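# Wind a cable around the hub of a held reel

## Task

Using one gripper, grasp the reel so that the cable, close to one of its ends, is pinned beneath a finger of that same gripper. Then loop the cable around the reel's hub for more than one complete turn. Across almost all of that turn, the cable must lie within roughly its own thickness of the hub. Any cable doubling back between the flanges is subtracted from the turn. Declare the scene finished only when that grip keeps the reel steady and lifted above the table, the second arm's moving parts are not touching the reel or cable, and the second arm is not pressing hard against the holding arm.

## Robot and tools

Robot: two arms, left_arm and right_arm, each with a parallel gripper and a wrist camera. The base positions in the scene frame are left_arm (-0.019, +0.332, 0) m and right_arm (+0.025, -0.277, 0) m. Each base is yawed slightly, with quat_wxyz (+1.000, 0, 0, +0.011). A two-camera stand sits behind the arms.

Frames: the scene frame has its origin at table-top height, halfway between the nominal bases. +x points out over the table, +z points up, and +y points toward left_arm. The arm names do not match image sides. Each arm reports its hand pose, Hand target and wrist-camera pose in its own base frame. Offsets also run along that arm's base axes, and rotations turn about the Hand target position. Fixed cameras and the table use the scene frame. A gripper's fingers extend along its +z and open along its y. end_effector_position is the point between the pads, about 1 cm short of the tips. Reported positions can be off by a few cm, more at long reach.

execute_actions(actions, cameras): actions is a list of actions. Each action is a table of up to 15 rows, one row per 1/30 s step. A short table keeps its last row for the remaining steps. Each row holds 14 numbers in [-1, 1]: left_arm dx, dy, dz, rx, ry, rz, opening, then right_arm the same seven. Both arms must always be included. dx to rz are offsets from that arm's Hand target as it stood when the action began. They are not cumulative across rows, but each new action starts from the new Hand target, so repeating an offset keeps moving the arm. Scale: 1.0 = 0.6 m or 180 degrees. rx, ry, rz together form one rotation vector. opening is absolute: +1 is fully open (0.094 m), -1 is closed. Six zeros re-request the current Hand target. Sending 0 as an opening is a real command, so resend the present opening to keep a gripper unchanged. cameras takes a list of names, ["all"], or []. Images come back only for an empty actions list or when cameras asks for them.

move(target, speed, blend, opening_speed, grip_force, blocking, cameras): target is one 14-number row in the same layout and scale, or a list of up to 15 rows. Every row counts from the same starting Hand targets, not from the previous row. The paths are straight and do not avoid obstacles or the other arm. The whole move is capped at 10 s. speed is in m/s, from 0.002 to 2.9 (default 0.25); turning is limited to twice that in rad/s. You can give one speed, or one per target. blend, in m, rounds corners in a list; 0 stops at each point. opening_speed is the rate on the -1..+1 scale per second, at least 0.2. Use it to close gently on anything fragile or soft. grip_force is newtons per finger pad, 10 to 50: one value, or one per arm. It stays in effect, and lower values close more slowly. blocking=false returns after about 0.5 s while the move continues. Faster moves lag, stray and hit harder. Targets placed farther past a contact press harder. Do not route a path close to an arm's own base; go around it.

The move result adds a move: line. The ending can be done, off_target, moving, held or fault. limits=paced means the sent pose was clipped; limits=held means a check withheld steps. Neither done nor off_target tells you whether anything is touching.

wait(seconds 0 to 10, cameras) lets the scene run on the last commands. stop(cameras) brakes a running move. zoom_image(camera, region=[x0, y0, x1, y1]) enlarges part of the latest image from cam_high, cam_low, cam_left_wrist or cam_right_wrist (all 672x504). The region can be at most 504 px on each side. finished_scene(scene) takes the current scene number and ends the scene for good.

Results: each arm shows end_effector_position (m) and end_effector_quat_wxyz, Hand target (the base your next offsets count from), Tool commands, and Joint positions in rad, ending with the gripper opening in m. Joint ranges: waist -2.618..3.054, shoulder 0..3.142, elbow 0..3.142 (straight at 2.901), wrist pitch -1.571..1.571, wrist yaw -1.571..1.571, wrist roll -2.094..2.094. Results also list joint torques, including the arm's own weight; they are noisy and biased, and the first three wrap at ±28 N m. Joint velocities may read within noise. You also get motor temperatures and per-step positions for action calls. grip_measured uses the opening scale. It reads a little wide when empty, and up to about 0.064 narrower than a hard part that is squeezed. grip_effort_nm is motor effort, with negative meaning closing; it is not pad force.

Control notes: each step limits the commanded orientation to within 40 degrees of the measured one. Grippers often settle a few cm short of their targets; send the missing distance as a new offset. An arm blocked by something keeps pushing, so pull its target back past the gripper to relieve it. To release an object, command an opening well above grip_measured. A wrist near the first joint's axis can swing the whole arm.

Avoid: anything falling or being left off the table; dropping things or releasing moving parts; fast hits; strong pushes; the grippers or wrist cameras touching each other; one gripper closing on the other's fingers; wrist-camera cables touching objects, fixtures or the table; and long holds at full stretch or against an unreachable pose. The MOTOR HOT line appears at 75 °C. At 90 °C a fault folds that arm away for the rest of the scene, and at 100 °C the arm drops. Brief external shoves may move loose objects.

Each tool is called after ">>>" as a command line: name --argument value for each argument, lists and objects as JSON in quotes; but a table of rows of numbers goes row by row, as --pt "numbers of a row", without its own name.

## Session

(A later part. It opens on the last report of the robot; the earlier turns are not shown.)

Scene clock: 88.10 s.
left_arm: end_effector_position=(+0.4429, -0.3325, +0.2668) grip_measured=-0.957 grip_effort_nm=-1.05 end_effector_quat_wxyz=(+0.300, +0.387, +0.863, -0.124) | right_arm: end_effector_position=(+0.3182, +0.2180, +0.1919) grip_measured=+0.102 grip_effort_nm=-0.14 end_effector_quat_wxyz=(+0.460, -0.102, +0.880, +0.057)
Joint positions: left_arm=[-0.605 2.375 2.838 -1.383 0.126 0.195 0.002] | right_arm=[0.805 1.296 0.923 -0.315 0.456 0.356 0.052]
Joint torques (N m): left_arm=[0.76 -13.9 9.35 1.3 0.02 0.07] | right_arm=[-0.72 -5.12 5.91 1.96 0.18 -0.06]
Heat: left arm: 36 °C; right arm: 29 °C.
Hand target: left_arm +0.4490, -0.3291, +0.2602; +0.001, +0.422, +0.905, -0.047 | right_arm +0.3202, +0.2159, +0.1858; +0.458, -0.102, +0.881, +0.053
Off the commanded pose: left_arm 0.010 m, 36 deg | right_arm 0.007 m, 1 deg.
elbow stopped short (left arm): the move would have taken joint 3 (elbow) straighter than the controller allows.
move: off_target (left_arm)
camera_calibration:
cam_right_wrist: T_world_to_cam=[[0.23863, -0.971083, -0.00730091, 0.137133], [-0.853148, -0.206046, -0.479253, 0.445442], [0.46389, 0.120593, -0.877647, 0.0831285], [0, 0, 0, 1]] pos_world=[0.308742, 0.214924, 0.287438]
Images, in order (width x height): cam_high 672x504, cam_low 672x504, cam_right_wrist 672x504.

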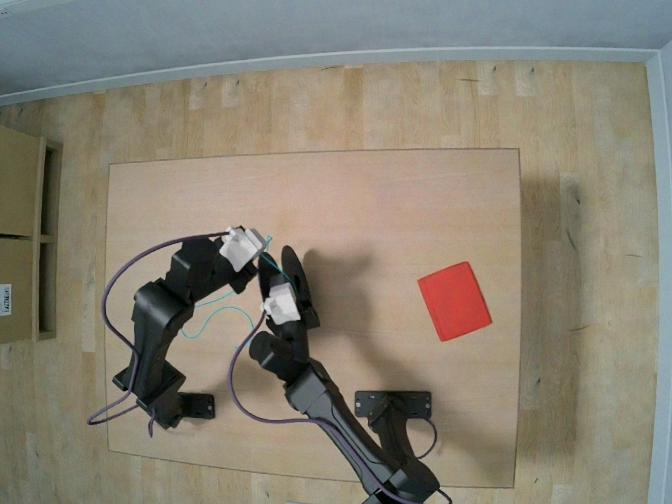

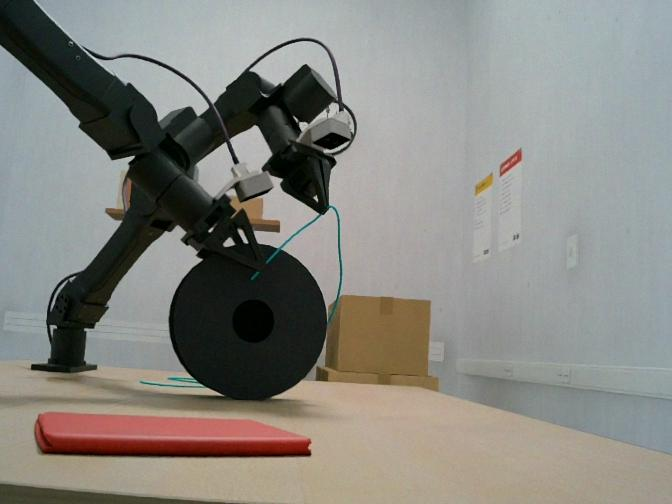

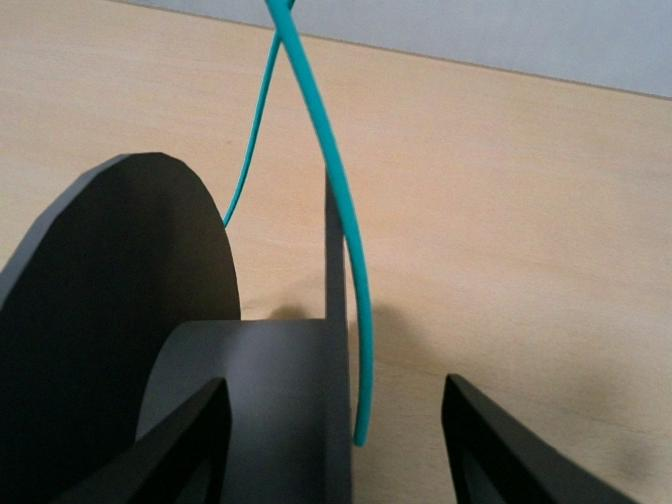

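>>> move --pt "0 0 0 0 0 0 -1 0.0155 0.0037 -0.0115 0 0 0 0.1" --pt "0 0 0 0 0 0 -1 0.0155 0.0037 -0.0115 0 0 0 -0.6" --pt "0 0 0 0 0 0 -1 0.0155 0.0037 -0.0115 0 0 0 -1" --speed 0.04 --opening_speed 0.4 --cameras '["cam_high","cam_low","cam_right_wrist"]'

>>> zoom_image --camera "cam_low" --region '[140, 150, 360, 410]'

>>> zoom_image --camera "cam_right_wrist" --region '[240, 320, 460, 504]'

Scene clock: 93.47 s.
left_arm: end_effector_position=(+0.4429, -0.3325, +0.2668) grip_measured=-0.957 grip_effort_nm=-1.05 end_effector_quat_wxyz=(+0.300, +0.387, +0.863, -0.123) | right_arm: end_effector_position=(+0.3276, +0.2209, +0.1865) grip_measured=-0.859 grip_effort_nm=-1.04 end_effector_quat_wxyz=(+0.461, -0.103, +0.879, +0.058)
Joint positions: left_arm=[-0.605 2.375 2.838 -1.383 0.126 0.195 0.002] | right_arm=[0.786 1.331 0.923 -0.27 0.44 0.339 0.007]
Joint torques (N m): left_arm=[0.81 -13.93 9.37 1.29 0 0.06] | right_arm=[-0.79 -5.24 5.81 1.95 0.18 -0.01]
Heat: left arm: 36 °C; right arm: 29 °C.
Hand target: left_arm +0.4490, -0.3291, +0.2602; +0.001, +0.422, +0.905, -0.047 | right_arm +0.3295, +0.2181, +0.1789; +0.458, -0.102, +0.881, +0.053
Off the commanded pose: left_arm 0.010 m, 36 deg | right_arm 0.008 m, 1 deg.
elbow stopped short (left arm): the move would have taken joint 3 (elbow) straighter than the controller allows.
move: off_target (left_arm)
camera_calibration:
cam_right_wrist: T_world_to_cam=[[0.241688, -0.970325, -0.0075038, 0.136565], [-0.851129, -0.208273, -0.481873, 0.45178], [0.46601, 0.12285, -0.876209, 0.0722619], [0, 0, 0, 1]] pos_world=[0.317842, 0.217729, 0.282042]
Images, in order (width x height): cam_high 672x504, cam_low 672x504, cam_right_wrist 672x504.

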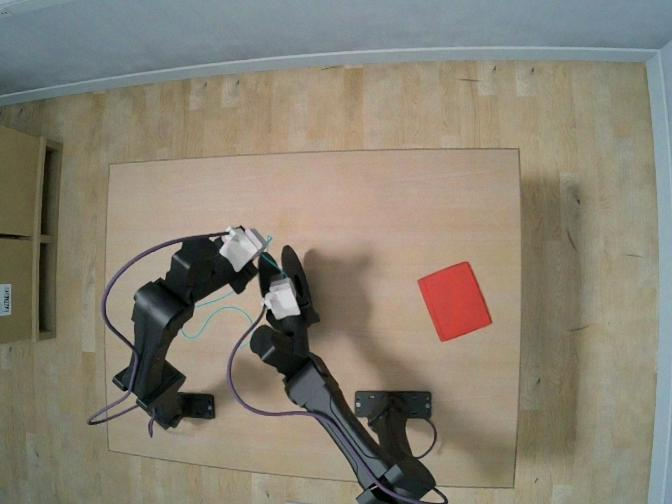

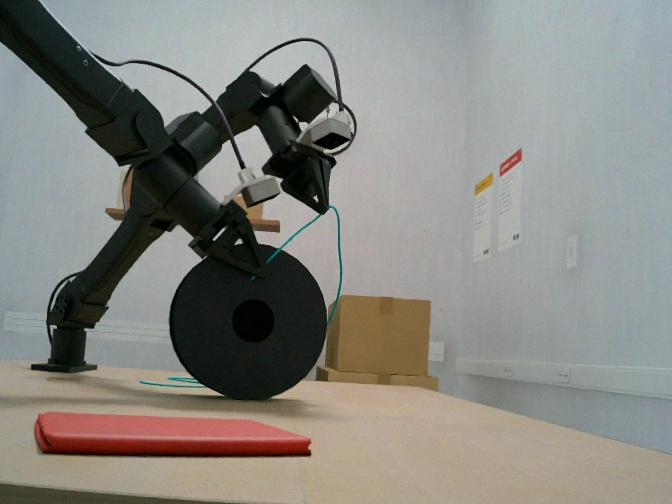

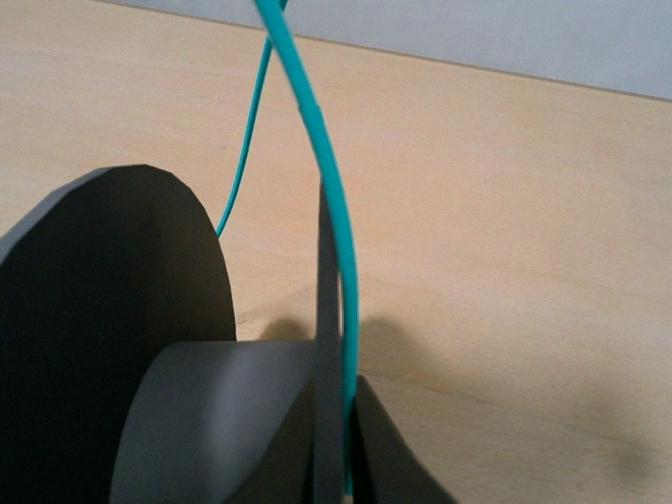

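Scaled by 1.938 from the camera's 672x504 image, which has a finer 960x720 frame.

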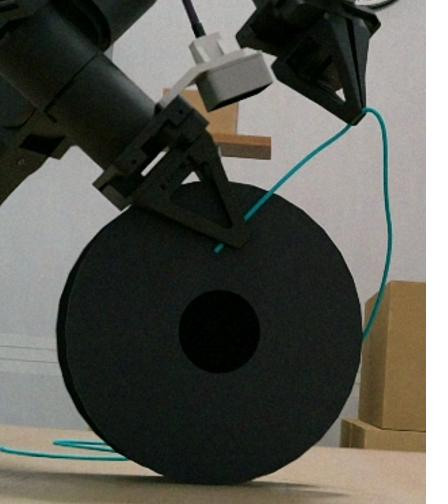

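Scaled by 2.291 from the camera's 672x504 image, which has a finer 960x720 frame.

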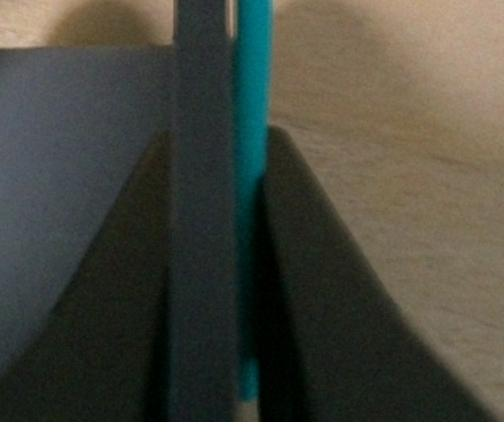

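>>> move --pt "0 0 0 0 0 0 -0.4 0 0 0 0 0 0 -1" --pt "-0.03 0.06 0.16 0 0 0 -0.2 0 0 0 0 0 0 -1" --pt "-0.3 0.3 0.16 0 0 0 -0.2 0 0 0 0 0 0 -1" --speed '[0.06,0.06,0.2]' --opening_speed 0.5 --blend '[0,0.02,0]' --cameras '["cam_high","cam_low","cam_right_wrist"]'

>>> move --target '[0,0,0,0,0,0,-0.2,0,0,0.43,0,0,0.156,-1]' --speed 0.1 --cameras '["all"]'

Scene clock: 104.67 s.
left_arm: end_effector_position=(+0.4385, -0.3049, +0.3156) grip_measured=-0.402 grip_effort_nm=0.10 end_effector_quat_wxyz=(+0.342, +0.374, +0.854, -0.122) | right_arm: end_effector_position=(+0.3276, +0.2209, +0.1865) grip_measured=-0.859 grip_effort_nm=-1.05 end_effector_quat_wxyz=(+0.461, -0.103, +0.879, +0.058)
Joint positions: left_arm=[-0.567 2.277 2.838 -1.398 0.126 0.21 0.028] | right_arm=[0.786 1.331 0.923 -0.27 0.44 0.339 0.007]
Joint torques (N m): left_arm=[0.7 -19 8.98 1.46 0.12 0.04] | right_arm=[-0.7 -5.27 5.78 1.97 0.19 -0.03]
Heat: left arm: 36 °C; right arm: 29 °C.
Hand target: left_arm +0.4330, -0.2972, +0.3451; +0.036, +0.420, +0.905, -0.055 (not the last commanded pose) | right_arm +0.3295, +0.2181, +0.1789; +0.458, -0.102, +0.881, +0.053
Tool commands: left_gripper/opening=-0.4 right_gripper/opening=-1.0
Off the commanded pose: left_arm 0.234 m, 41 deg | right_arm 0.008 m, 1 deg.
elbow stopped short (left arm): the move would have taken joint 3 (elbow) straighter than the controller allows.
move: off_target (left_arm; path cut at 10 s); path passed 1 of 3 targets; target 2's new opening was not sent
camera_calibration:
cam_right_wrist: T_world_to_cam=[[0.241688, -0.970325, -0.0075038, 0.136565], [-0.851129, -0.208273, -0.481873, 0.45178], [0.46601, 0.12285, -0.876209, 0.0722619], [0, 0, 0, 1]] pos_world=[0.317842, 0.217729, 0.282042]
Images, in order (width x height): cam_high 672x504, cam_low 672x504, cam_right_wrist 672x504.

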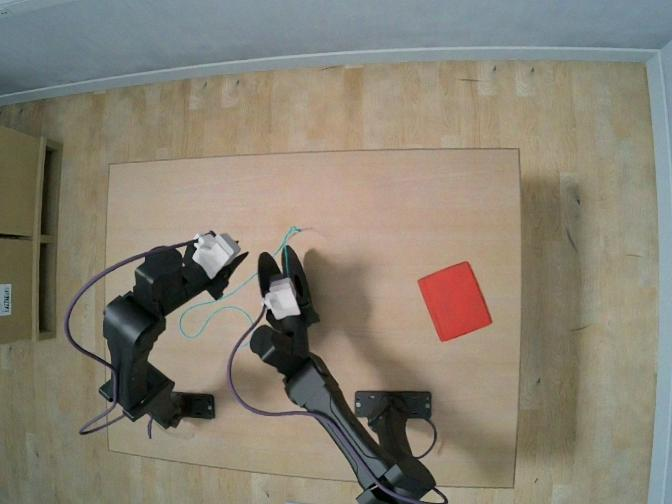

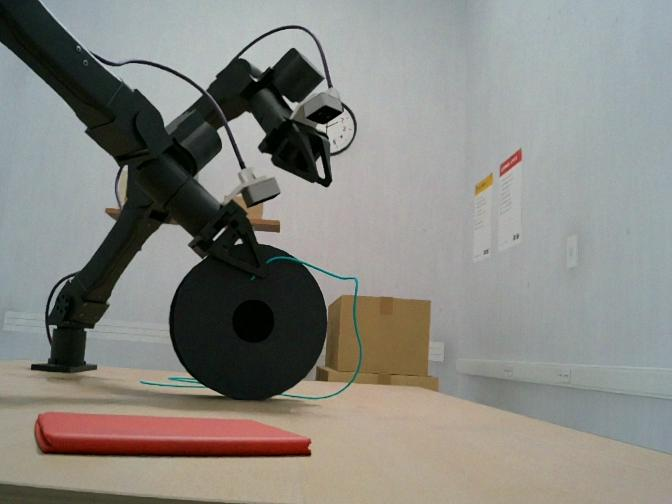

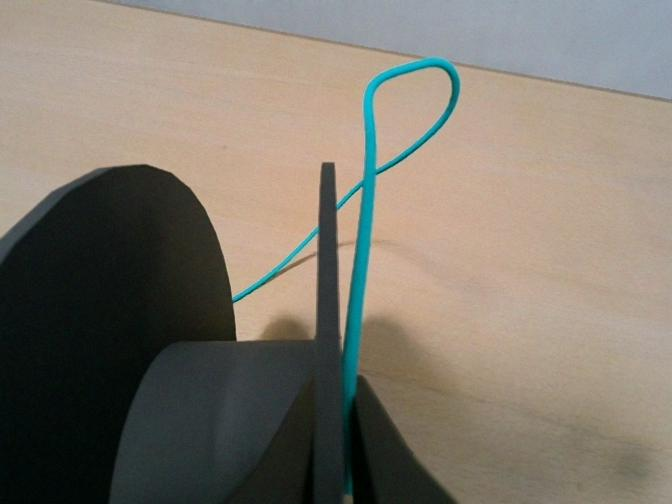

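Scene clock: 107.93 s.
left_arm: end_effector_position=(+0.4465, -0.2921, +0.3309) grip_measured=-0.202 grip_effort_nm=0.10 end_effector_quat_wxyz=(+0.368, +0.367, +0.848, -0.102) | right_arm: end_effector_position=(+0.3193, +0.2012, +0.4073) grip_measured=-0.859 grip_effort_nm=-1.04 end_effector_quat_wxyz=(+0.382, -0.312, +0.860, +0.127)
Joint positions: left_arm=[-0.551 2.26 2.851 -1.383 0.09 0.229 0.037] | right_arm=[0.5 1.623 2.264 -1.39 -0.125 -0.141 0.007]
Joint torques (N m): left_arm=[-1.16 -17.05 7.61 1.43 0.3 0.01] | right_arm=[-0.09 -6.41 8.46 2.81 -0.68 0.1]
Heat: left arm: 36 °C; right arm: 29 °C.
Hand target: left_arm +0.4331, -0.2971, +0.3452; +0.036, +0.420, +0.905, -0.055 | right_arm +0.3295, +0.2182, +0.4367; +0.432, -0.313, +0.830, +0.162
Off the commanded pose: left_arm 0.020 m, 40 deg | right_arm 0.036 m, 8 deg.
elbow stopped short (left arm): the move would have taken joint 3 (elbow) straighter than the controller allows.
move: off_target (left_arm, right_arm); limits=paced
camera_calibration:
cam_left_wrist: T_world_to_cam=[[-0.68617, -0.719879, -0.104618, 0.131841], [-0.65661, 0.674821, -0.336868, 0.638592], [0.313103, -0.162455, -0.935722, 0.213483], [0, 0, 0, 1]] pos_world=[0.44293, -0.301345, 0.428675]
cam_right_wrist: T_world_to_cam=[[0.638726, -0.769221, 0.0181137, -0.0565741], [-0.714529, -0.601716, -0.356911, 0.531682], [0.285443, 0.215025, -0.933963, 0.334682], [0, 0, 0, 1]] pos_world=[0.320505, 0.204439, 0.503368]

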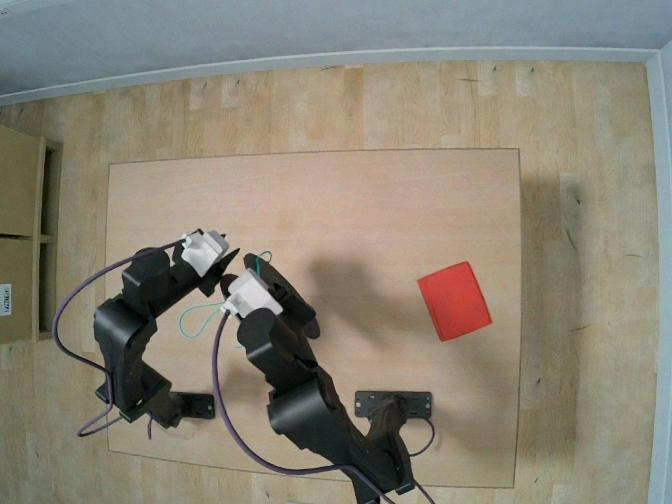

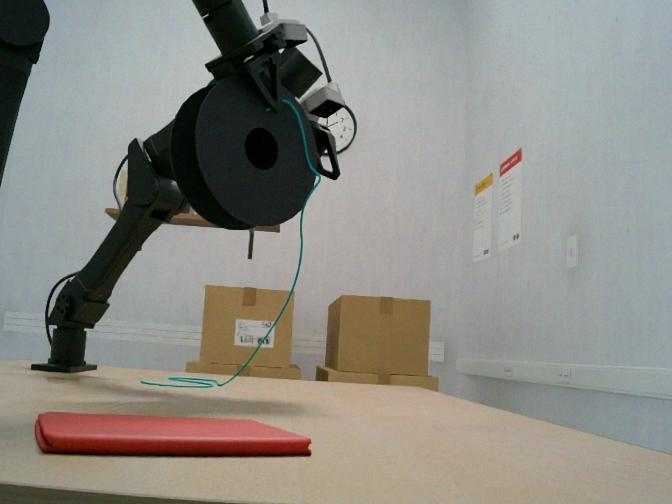

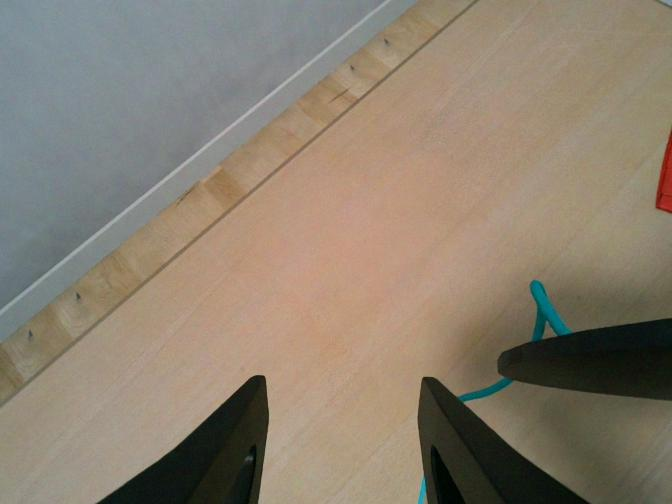

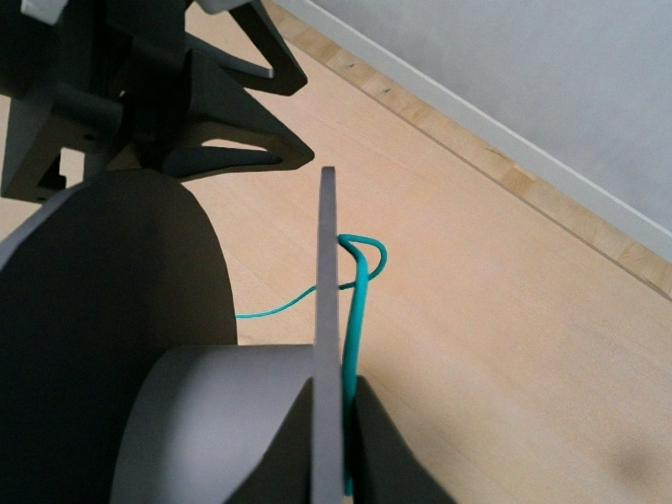

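>>> move --target '[-0.2,0.3,0.0,0,0,0,-0.2,0,0,0,0,0,0,-1]' --speed 0.1 --cameras '["all"]'

Scene clock: 112.40 s.
left_arm: end_effector_position=(+0.3196, -0.1226, +0.3448) grip_measured=-0.202 grip_effort_nm=0.10 end_effector_quat_wxyz=(+0.276, +0.390, +0.878, -0.044) | right_arm: end_effector_position=(+0.3238, +0.2119, +0.4188) grip_measured=-0.859 grip_effort_nm=-1.04 end_effector_quat_wxyz=(+0.403, -0.318, +0.845, +0.149)
Joint positions: left_arm=[-0.289 1.609 2.134 -1.548 0.153 0.504 0.037] | right_arm=[0.5 1.629 2.275 -1.34 -0.165 -0.142 0.007]
Joint torques (N m): left_arm=[0.49 -9.72 4.56 1.17 0.05 0.05] | right_arm=[-0.01 -6.5 7.94 2.34 -0.22 0.14]
Heat: left arm: 36 °C; right arm: 30 °C.
Hand target: left_arm +0.3131, -0.1171, +0.3451; +0.036, +0.420, +0.905, -0.055 | right_arm +0.3295, +0.2182, +0.4367; +0.432, -0.313, +0.830, +0.162
Off the commanded pose: left_arm 0.009 m, 28 deg | right_arm 0.020 m, 4 deg.
elbow stopped short (left arm): the move would have taken joint 3 (elbow) straighter than the controller allows.
joint sent to its limit (left arm) — joint 4 (wrist pitch), lower limit. The joint targets are off in orientation, not in position.
move: off_target (left_arm, right_arm)
camera_calibration:
cam_left_wrist: T_world_to_cam=[[-0.698275, -0.70039, -0.147869, 0.18941], [-0.690874, 0.713464, -0.116885, 0.385514], [0.187364, 0.020541, -0.982076, 0.372384], [0, 0, 0, 1]] pos_world=[0.32883, -0.150038, 0.438778]
cam_right_wrist: T_world_to_cam=[[0.6622, -0.749318, 0.00380612, -0.0571267], [-0.682049, -0.60484, -0.41107, 0.558238], [0.310324, 0.269615, -0.911596, 0.312801], [0, 0, 0, 1]] pos_world=[0.321505, 0.210503, 0.51484]

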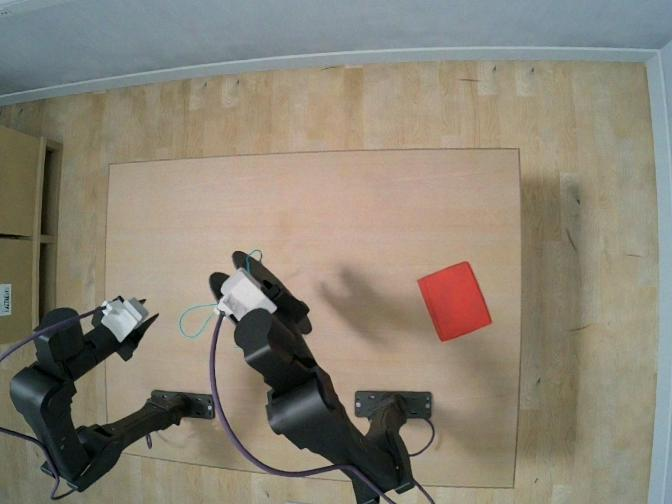

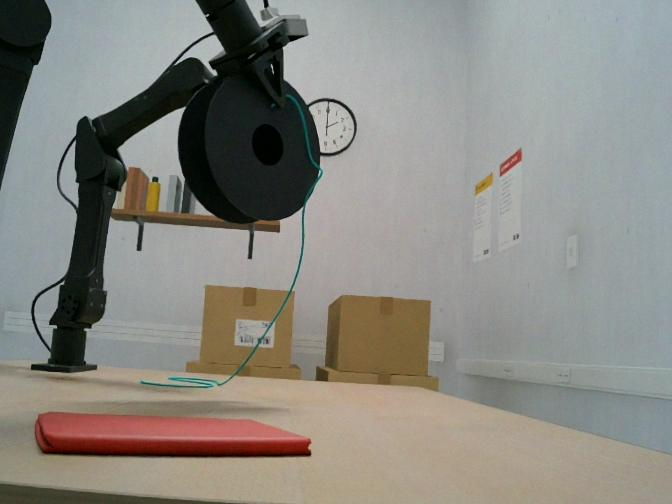

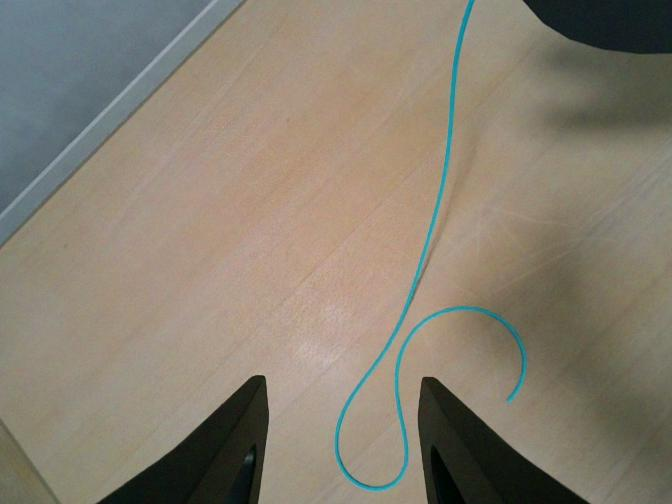

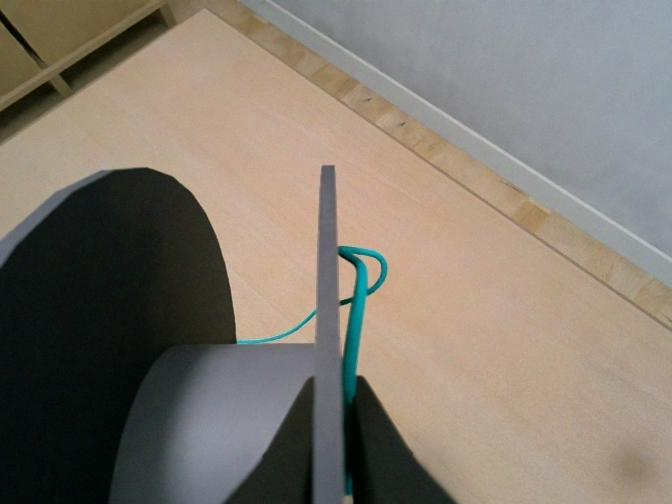

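>>> move --target '[-0.188,-0.022,-0.025,-0.336,-0.321,0.03,0,0,0,0,0,0,0,-1]' --speed 0.2 --cameras '["all"]'

Scene clock: 116.60 s.
left_arm: end_effector_position=(+0.2023, -0.1301, +0.3355) grip_measured=-0.002 grip_effort_nm=0.10 end_effector_quat_wxyz=(+0.649, +0.281, +0.649, -0.280) | right_arm: end_effector_position=(+0.3238, +0.2119, +0.4188) grip_measured=-0.859 grip_effort_nm=-1.05 end_effector_quat_wxyz=(+0.403, -0.318, +0.845, +0.149)
Joint positions: left_arm=[0.002 0.429 0.627 -0.199 0.817 0.002 0.047] | right_arm=[0.5 1.629 2.275 -1.34 -0.165 -0.142 0.007]
Joint torques (N m): left_arm=[0.47 0.4 5.94 1.79 0.12 -0.05] | right_arm=[-0.03 -6.56 7.9 2.33 -0.2 0.16]
Heat: left arm: 36 °C; right arm: 30 °C.
Hand target: left_arm +0.2002, -0.1303, +0.3302; +0.648, +0.282, +0.648, -0.283 | right_arm +0.3295, +0.2182, +0.4367; +0.432, -0.313, +0.830, +0.162
Off the commanded pose: left_arm 0.006 m, 0 deg | right_arm 0.020 m, 4 deg.
move: off_target (right_arm)
camera_calibration:
cam_left_wrist: T_world_to_cam=[[-0.716989, -0.697076, 0.00342163, 0.0542581], [-0.295564, 0.299555, -0.907143, 0.439959], [0.631322, -0.651423, -0.420809, 0.0197811], [0, 0, 0, 1]] pos_world=[0.15645, -0.0810842, 0.407244]
cam_right_wrist: T_world_to_cam=[[0.6622, -0.749318, 0.00380612, -0.0571267], [-0.682049, -0.60484, -0.41107, 0.558238], [0.310324, 0.269615, -0.911596, 0.312801], [0, 0, 0, 1]] pos_world=[0.321505, 0.210503, 0.51484]

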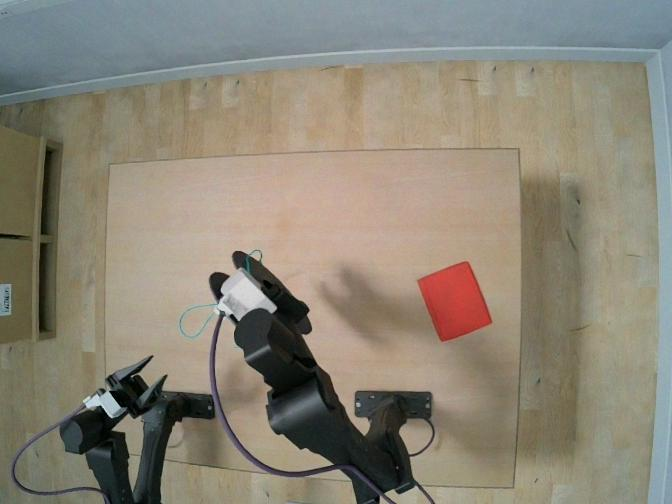

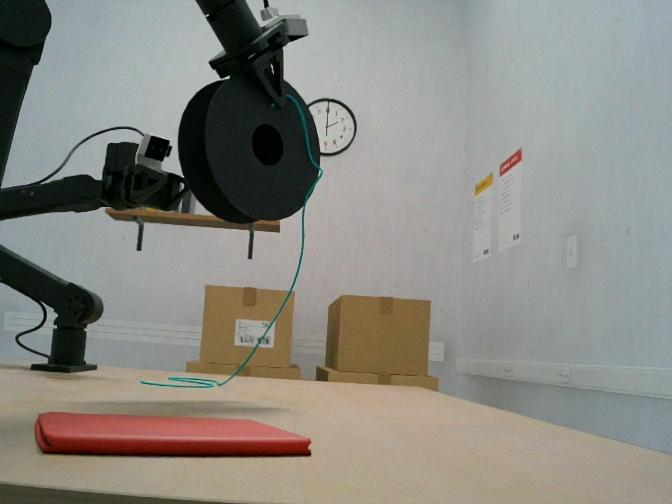

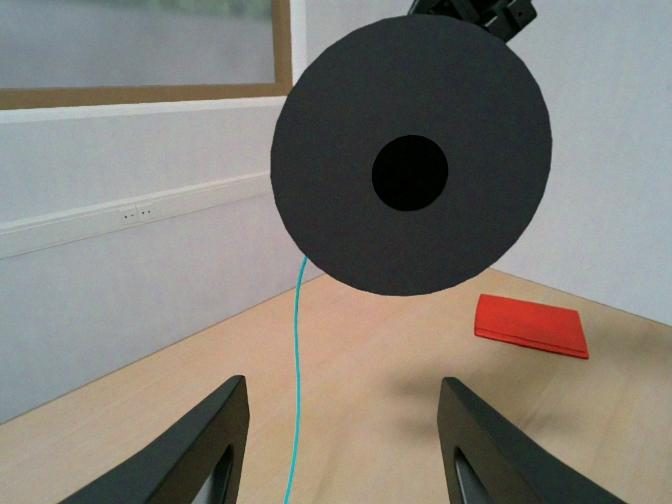

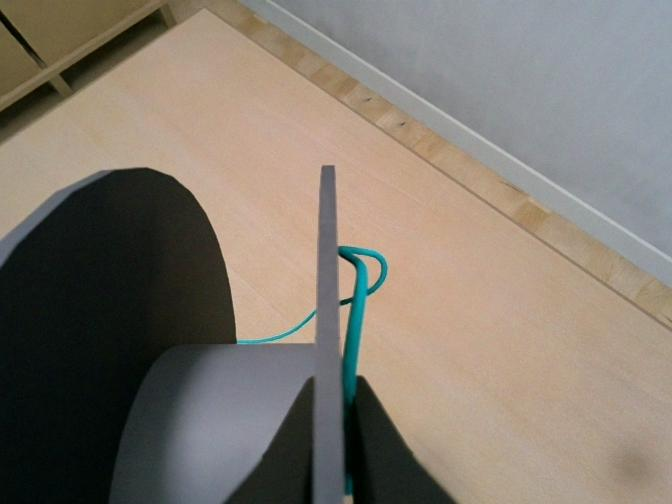

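>>> move --target '[0,0,0,0,0,0,0,0,0,0.085,0,0,0,-1]' --speed 0.08 --cameras '["cam_low","cam_left_wrist"]'

Scene clock: 124.57 s.
left_arm: end_effector_position=(+0.2023, -0.1301, +0.3356) grip_measured=-0.002 grip_effort_nm=0.09 end_effector_quat_wxyz=(+0.650, +0.281, +0.649, -0.280) | right_arm: end_effector_position=(+0.3291, +0.2152, +0.4774) grip_measured=-0.859 grip_effort_nm=-1.04 end_effector_quat_wxyz=(+0.461, -0.306, +0.817, +0.162)
Joint positions: left_arm=[0.002 0.429 0.627 -0.198 0.817 0.002 0.047] | right_arm=[0.5 1.861 2.843 -1.54 -0.167 -0.125 0.007]
Joint torques (N m): left_arm=[0.47 0.44 5.97 1.8 0.12 -0.05] | right_arm=[0.01 -7.19 5.64 2.19 -0.18 0.15]
Heat: left arm: 36 °C; right arm: 31 °C.
Hand target: left_arm +0.2002, -0.1303, +0.3302; +0.648, +0.282, +0.648, -0.283 | right_arm +0.3295, +0.2182, +0.4877; +0.432, -0.313, +0.830, +0.162
Off the commanded pose: left_arm 0.006 m, 0 deg | right_arm 0.011 m, 4 deg.
elbow stopped short (right arm): the move would have taken joint 3 (elbow) straighter than the controller allows.
move: off_target (right_arm)
camera_calibration:
cam_left_wrist: T_world_to_cam=[[-0.716987, -0.697079, 0.00325505, 0.0543249], [-0.295114, 0.299306, -0.907372, 0.440051], [0.631535, -0.651535, -0.420316, 0.0195802], [0, 0, 0, 1]] pos_world=[0.15645, -0.0810841, 0.407343]
Images, in order (width x height): cam_low 672x504, cam_left_wrist 672x504.

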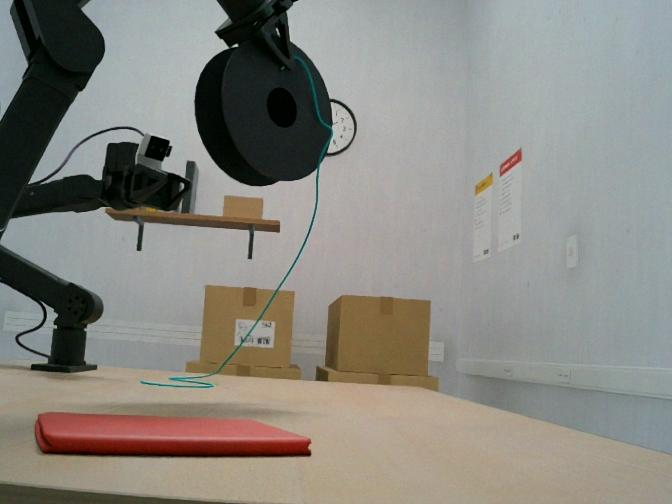

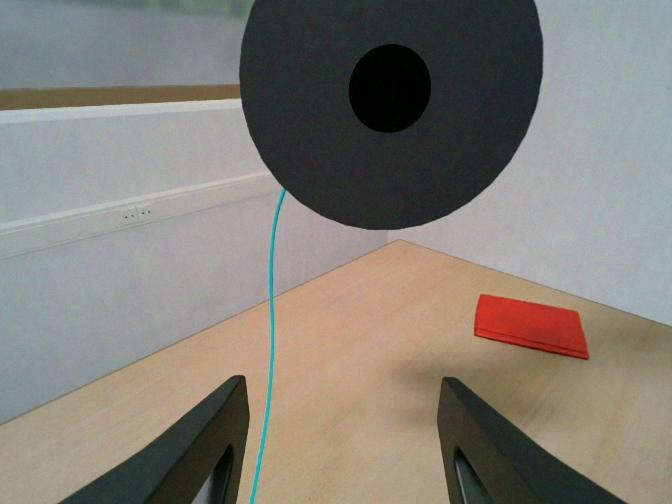

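>>> move --target '[0.267,-0.134,-0.275,0,0,0,0.4,0,0,0,0,0,0,-1]' --speed 0.15 --cameras '["cam_high","cam_low","cam_left_wrist"]'

Scene clock: 128.53 s.
left_arm: end_effector_position=(+0.3536, -0.2079, +0.1617) grip_measured=+0.398 grip_effort_nm=0.10 end_effector_quat_wxyz=(+0.642, +0.285, +0.652, -0.285) | right_arm: end_effector_position=(+0.3290, +0.2152, +0.4774) grip_measured=-0.859 grip_effort_nm=-1.05 end_effector_quat_wxyz=(+0.461, -0.306, +0.817, +0.162)
Joint positions: left_arm=[-0.316 1.663 0.389 1.26 0.515 0.002 0.066] | right_arm=[0.5 1.861 2.843 -1.541 -0.167 -0.124 0.007]
Joint torques (N m): left_arm=[-0.62 -6.3 8.34 1.98 -0.18 -0.05] | right_arm=[-0.01 -7.3 5.65 2.2 -0.2 0.15]
Heat: left arm: 36 °C; right arm: 31 °C.
Hand target: left_arm +0.3604, -0.2107, +0.1650; +0.648, +0.282, +0.648, -0.283 | right_arm +0.3295, +0.2182, +0.4877; +0.432, -0.313, +0.830, +0.163
Off the commanded pose: left_arm 0.008 m, 1 deg | right_arm 0.011 m, 4 deg.
elbow stopped short (right arm): the move would have taken joint 3 (elbow) straighter than the controller allows.
move: off_target (right_arm)
camera_calibration:
cam_left_wrist: T_world_to_cam=[[-0.727454, -0.686072, 0.0107709, 0.113957], [-0.30333, 0.307466, -0.901918, 0.353914], [0.615469, -0.659371, -0.431773, -0.19387], [0, 0, 0, 1]] pos_world=[0.309572, -0.158466, 0.234266]
Images, in order (width x height): cam_high 672x504, cam_low 672x504, cam_left_wrist 672x504.

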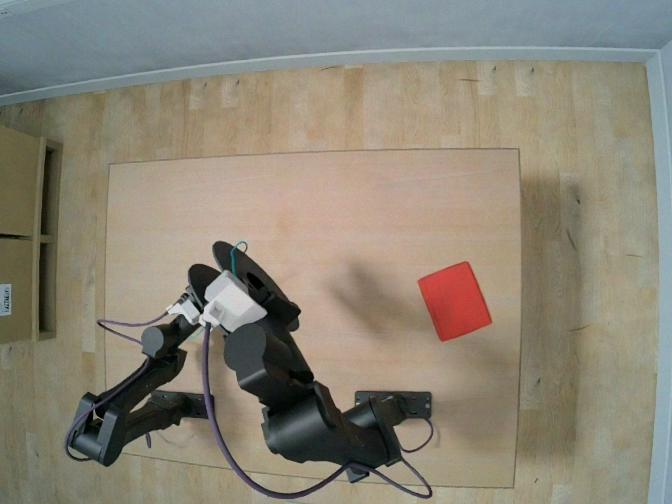

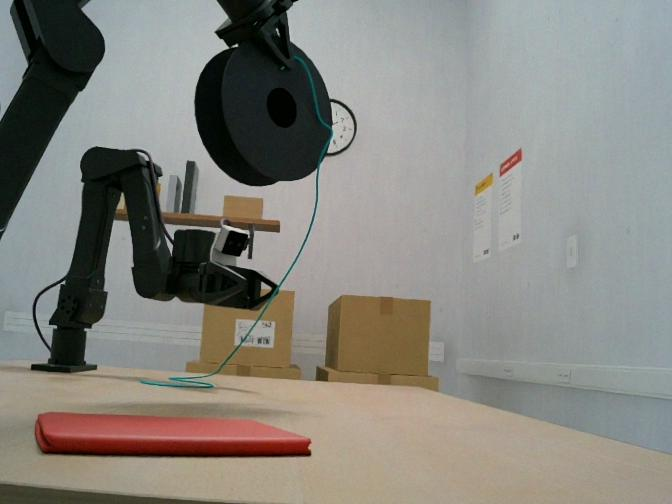

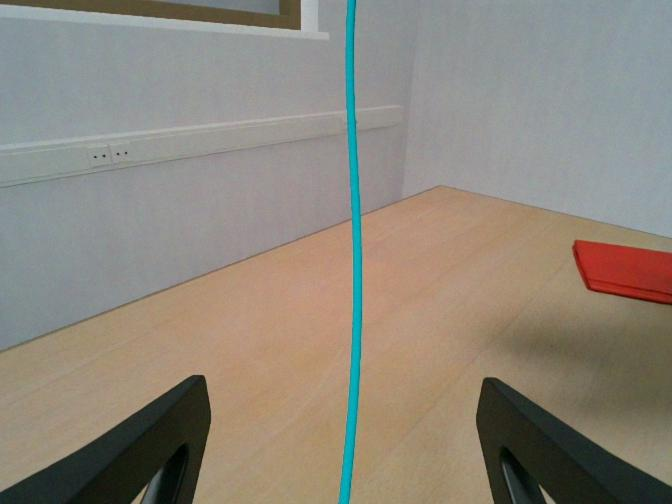

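>>> move --target '[0.054,-0.058,-0.01,0,0,0,0.4,0,0,0,0,0,0,-1]' --speed 0.08 --cameras '["cam_low","cam_left_wrist"]'

Scene clock: 129.90 s.
left_arm: end_effector_position=(+0.3859, -0.2426, +0.1611) grip_measured=+0.398 grip_effort_nm=0.09 end_effector_quat_wxyz=(+0.648, +0.287, +0.645, -0.285) | right_arm: end_effector_position=(+0.3290, +0.2152, +0.4774) grip_measured=-0.859 grip_effort_nm=-1.05 end_effector_quat_wxyz=(+0.461, -0.306, +0.817, +0.162)
Joint positions: left_arm=[-0.395 1.814 0.555 1.263 0.438 0.002 0.066] | right_arm=[0.5 1.861 2.843 -1.541 -0.167 -0.124 0.007]
Joint torques (N m): left_arm=[-0.58 -7.86 8.49 1.85 -0.19 -0.04] | right_arm=[-0.06 -7.27 5.65 2.21 -0.19 0.17]
Heat: left arm: 36 °C; right arm: 31 °C.
Hand target: left_arm +0.3929, -0.2455, +0.1592; +0.648, +0.282, +0.648, -0.283 | right_arm +0.3295, +0.2182, +0.4877; +0.432, -0.313, +0.830, +0.163
Off the commanded pose: left_arm 0.008 m, 1 deg | right_arm 0.011 m, 4 deg.
elbow stopped short (right arm): the move would have taken joint 3 (elbow) straighter than the controller allows.
move: off_target (right_arm)
camera_calibration:
cam_left_wrist: T_world_to_cam=[[-0.729157, -0.684342, 0.00248052, 0.116049], [-0.287255, 0.302772, -0.908743, 0.367626], [0.62114, -0.663328, -0.417349, -0.242368], [0, 0, 0, 1]] pos_world=[0.340765, -0.192659, 0.232638]
Images, in order (width x height): cam_low 672x504, cam_left_wrist 672x504.

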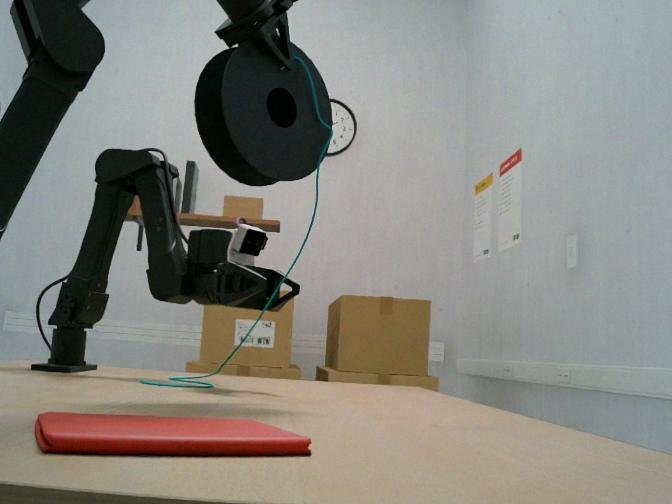

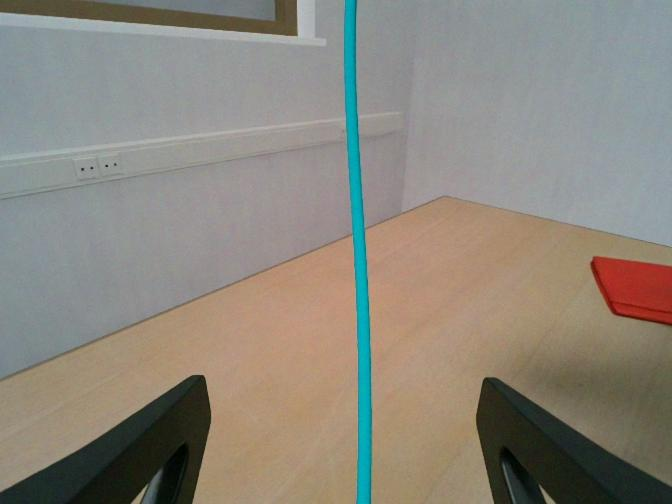

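>>> move --target '[0.0,0.0,-0.115,0,0,0,0.4,0,0,0,0,0,0,-1]' --speed 0.08 --cameras '["cam_low","cam_left_wrist"]'

>>> zoom_image --camera "cam_low" --region '[150, 220, 350, 420]'

Scene clock: 131.50 s.
left_arm: end_effector_position=(+0.3882, -0.2434, +0.0772) grip_measured=+0.398 grip_effort_nm=0.10 end_effector_quat_wxyz=(+0.619, +0.285, +0.674, -0.286) | right_arm: end_effector_position=(+0.3290, +0.2151, +0.4773) grip_measured=-0.859 grip_effort_nm=-1.05 end_effector_quat_wxyz=(+0.461, -0.306, +0.817, +0.162)
Joint positions: left_arm=[-0.395 2.138 0.555 1.504 0.437 0.002 0.066] | right_arm=[0.5 1.861 2.843 -1.541 -0.167 -0.124 0.007]
Joint torques (N m): left_arm=[-0.55 -9.35 5.44 2.72 -0.14 -0.01] | right_arm=[0.02 -7.3 5.68 2.21 -0.18 0.17]
Heat: left arm: 36 °C; right arm: 31 °C.
Hand target: left_arm +0.3929, -0.2455, +0.0900; +0.648, +0.282, +0.648, -0.283 | right_arm +0.3295, +0.2182, +0.4877; +0.432, -0.313, +0.830, +0.163
Off the commanded pose: left_arm 0.014 m, 5 deg | right_arm 0.011 m, 4 deg.
elbow stopped short (right arm): the move would have taken joint 3 (elbow) straighter than the controller allows.
joint sent to its limit (left arm) — joint 4 (wrist pitch), upper limit. The joint targets still meet the commanded pose.
move: off_target (left_arm, right_arm)
camera_calibration:
cam_left_wrist: T_world_to_cam=[[-0.727122, -0.685553, 0.0362006, 0.11364], [-0.35561, 0.331018, -0.874053, 0.322948], [0.587227, -0.648416, -0.48448, -0.257373], [0, 0, 0, 1]] pos_world=[0.34861, -0.19588, 0.153468]
Images, in order (width x height): cam_low 672x504, cam_left_wrist 672x504.

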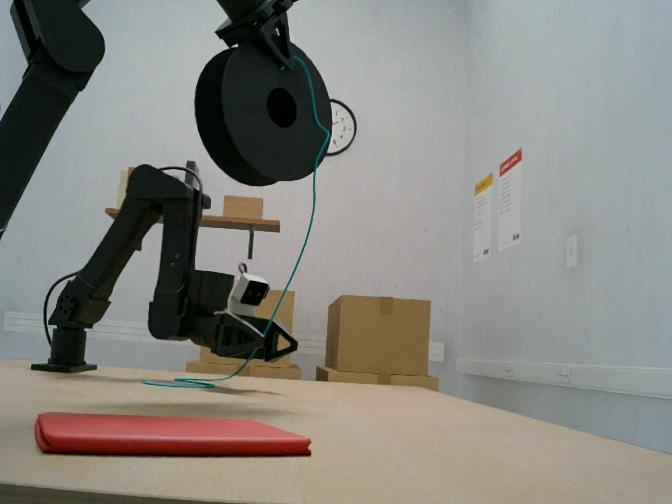

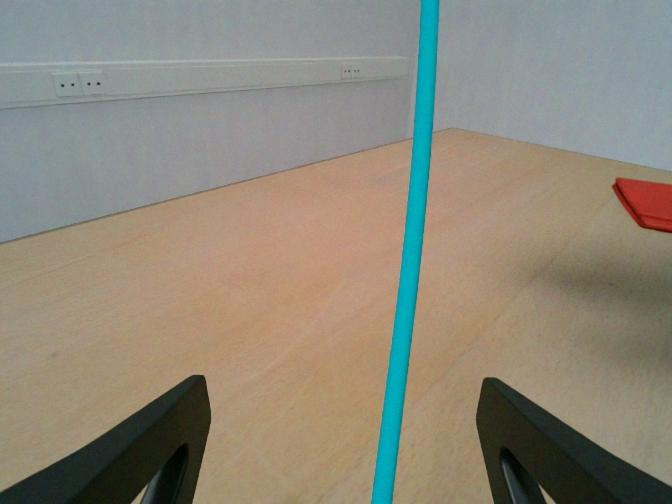

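Scaled by 2.520 from the camera's 672x504 image, which has a finer 960x720 frame.

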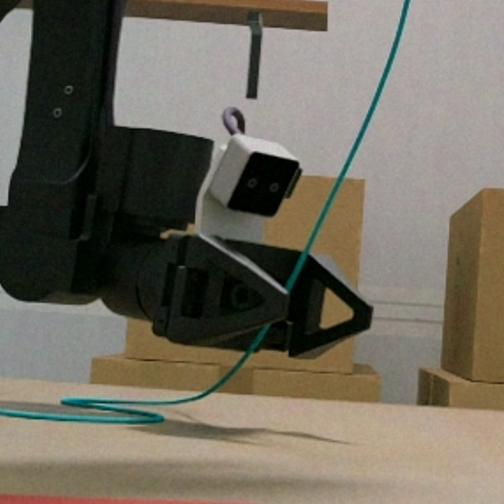

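>>> move --target '[0,0,0,0,0,0,-1,0,0,0,0,0,0,-1]' --opening_speed 0.9 --cameras '["cam_low","cam_left_wrist"]'

>>> zoom_image --camera "cam_low" --region '[150, 220, 350, 420]'

Scene clock: 133.60 s.
left_arm: end_effector_position=(+0.3882, -0.2434, +0.0772) grip_measured=-0.982 grip_effort_nm=-0.93 end_effector_quat_wxyz=(+0.619, +0.285, +0.674, -0.286) | right_arm: end_effector_position=(+0.3290, +0.2151, +0.4773) grip_measured=-0.859 grip_effort_nm=-1.05 end_effector_quat_wxyz=(+0.461, -0.306, +0.817, +0.162)
Joint positions: left_arm=[-0.395 2.138 0.555 1.504 0.437 0.002 0.001] | right_arm=[0.5 1.861 2.843 -1.541 -0.167 -0.124 0.007]
Joint torques (N m): left_arm=[-0.51 -9.37 5.38 2.71 -0.15 -0.01] | right_arm=[-0.03 -7.31 5.6 2.2 -0.18 0.16]
Motor temperatures (°C): left_arm=[21 28 36 35 22 21 26] | right_arm=[23 21 29 31 21 23 22]
Heat: left arm: 36 °C; right arm: 31 °C.
Hand target: left_arm +0.3929, -0.2455, +0.0900; +0.648, +0.282, +0.648, -0.283 | right_arm +0.3295, +0.2182, +0.4877; +0.432, -0.313, +0.830, +0.163
Off the commanded pose: left_arm 0.014 m, 5 deg | right_arm 0.011 m, 4 deg.
elbow stopped short (right arm): the move would have taken joint 3 (elbow) straighter than the controller allows.
joint sent to its limit (left arm) — joint 4 (wrist pitch), upper limit. The joint targets still meet the commanded pose.
move: off_target (left_arm, right_arm)
camera_calibration:
cam_left_wrist: T_world_to_cam=[[-0.727122, -0.685553, 0.0362006, 0.11364], [-0.35561, 0.331018, -0.874053, 0.322948], [0.587227, -0.648416, -0.48448, -0.257373], [0, 0, 0, 1]] pos_world=[0.34861, -0.19588, 0.153468]
Images, in order (width x height): cam_low 672x504, cam_left_wrist 672x504.

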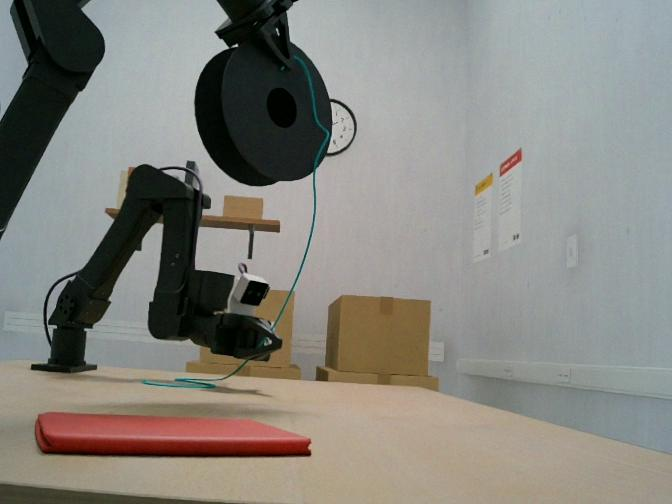

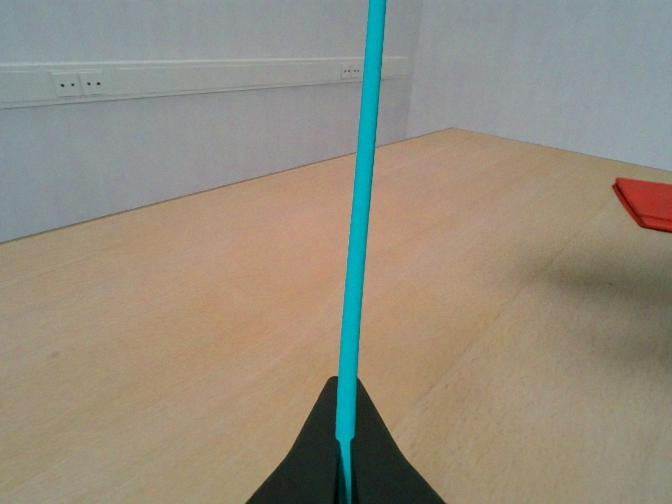

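Scaled by 2.520 from the camera's 672x504 image, which has a finer 960x720 frame.

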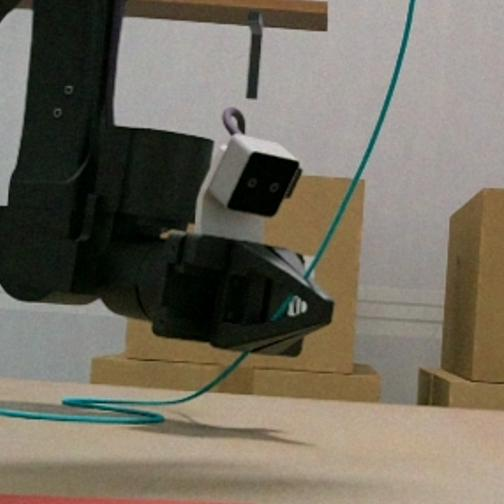

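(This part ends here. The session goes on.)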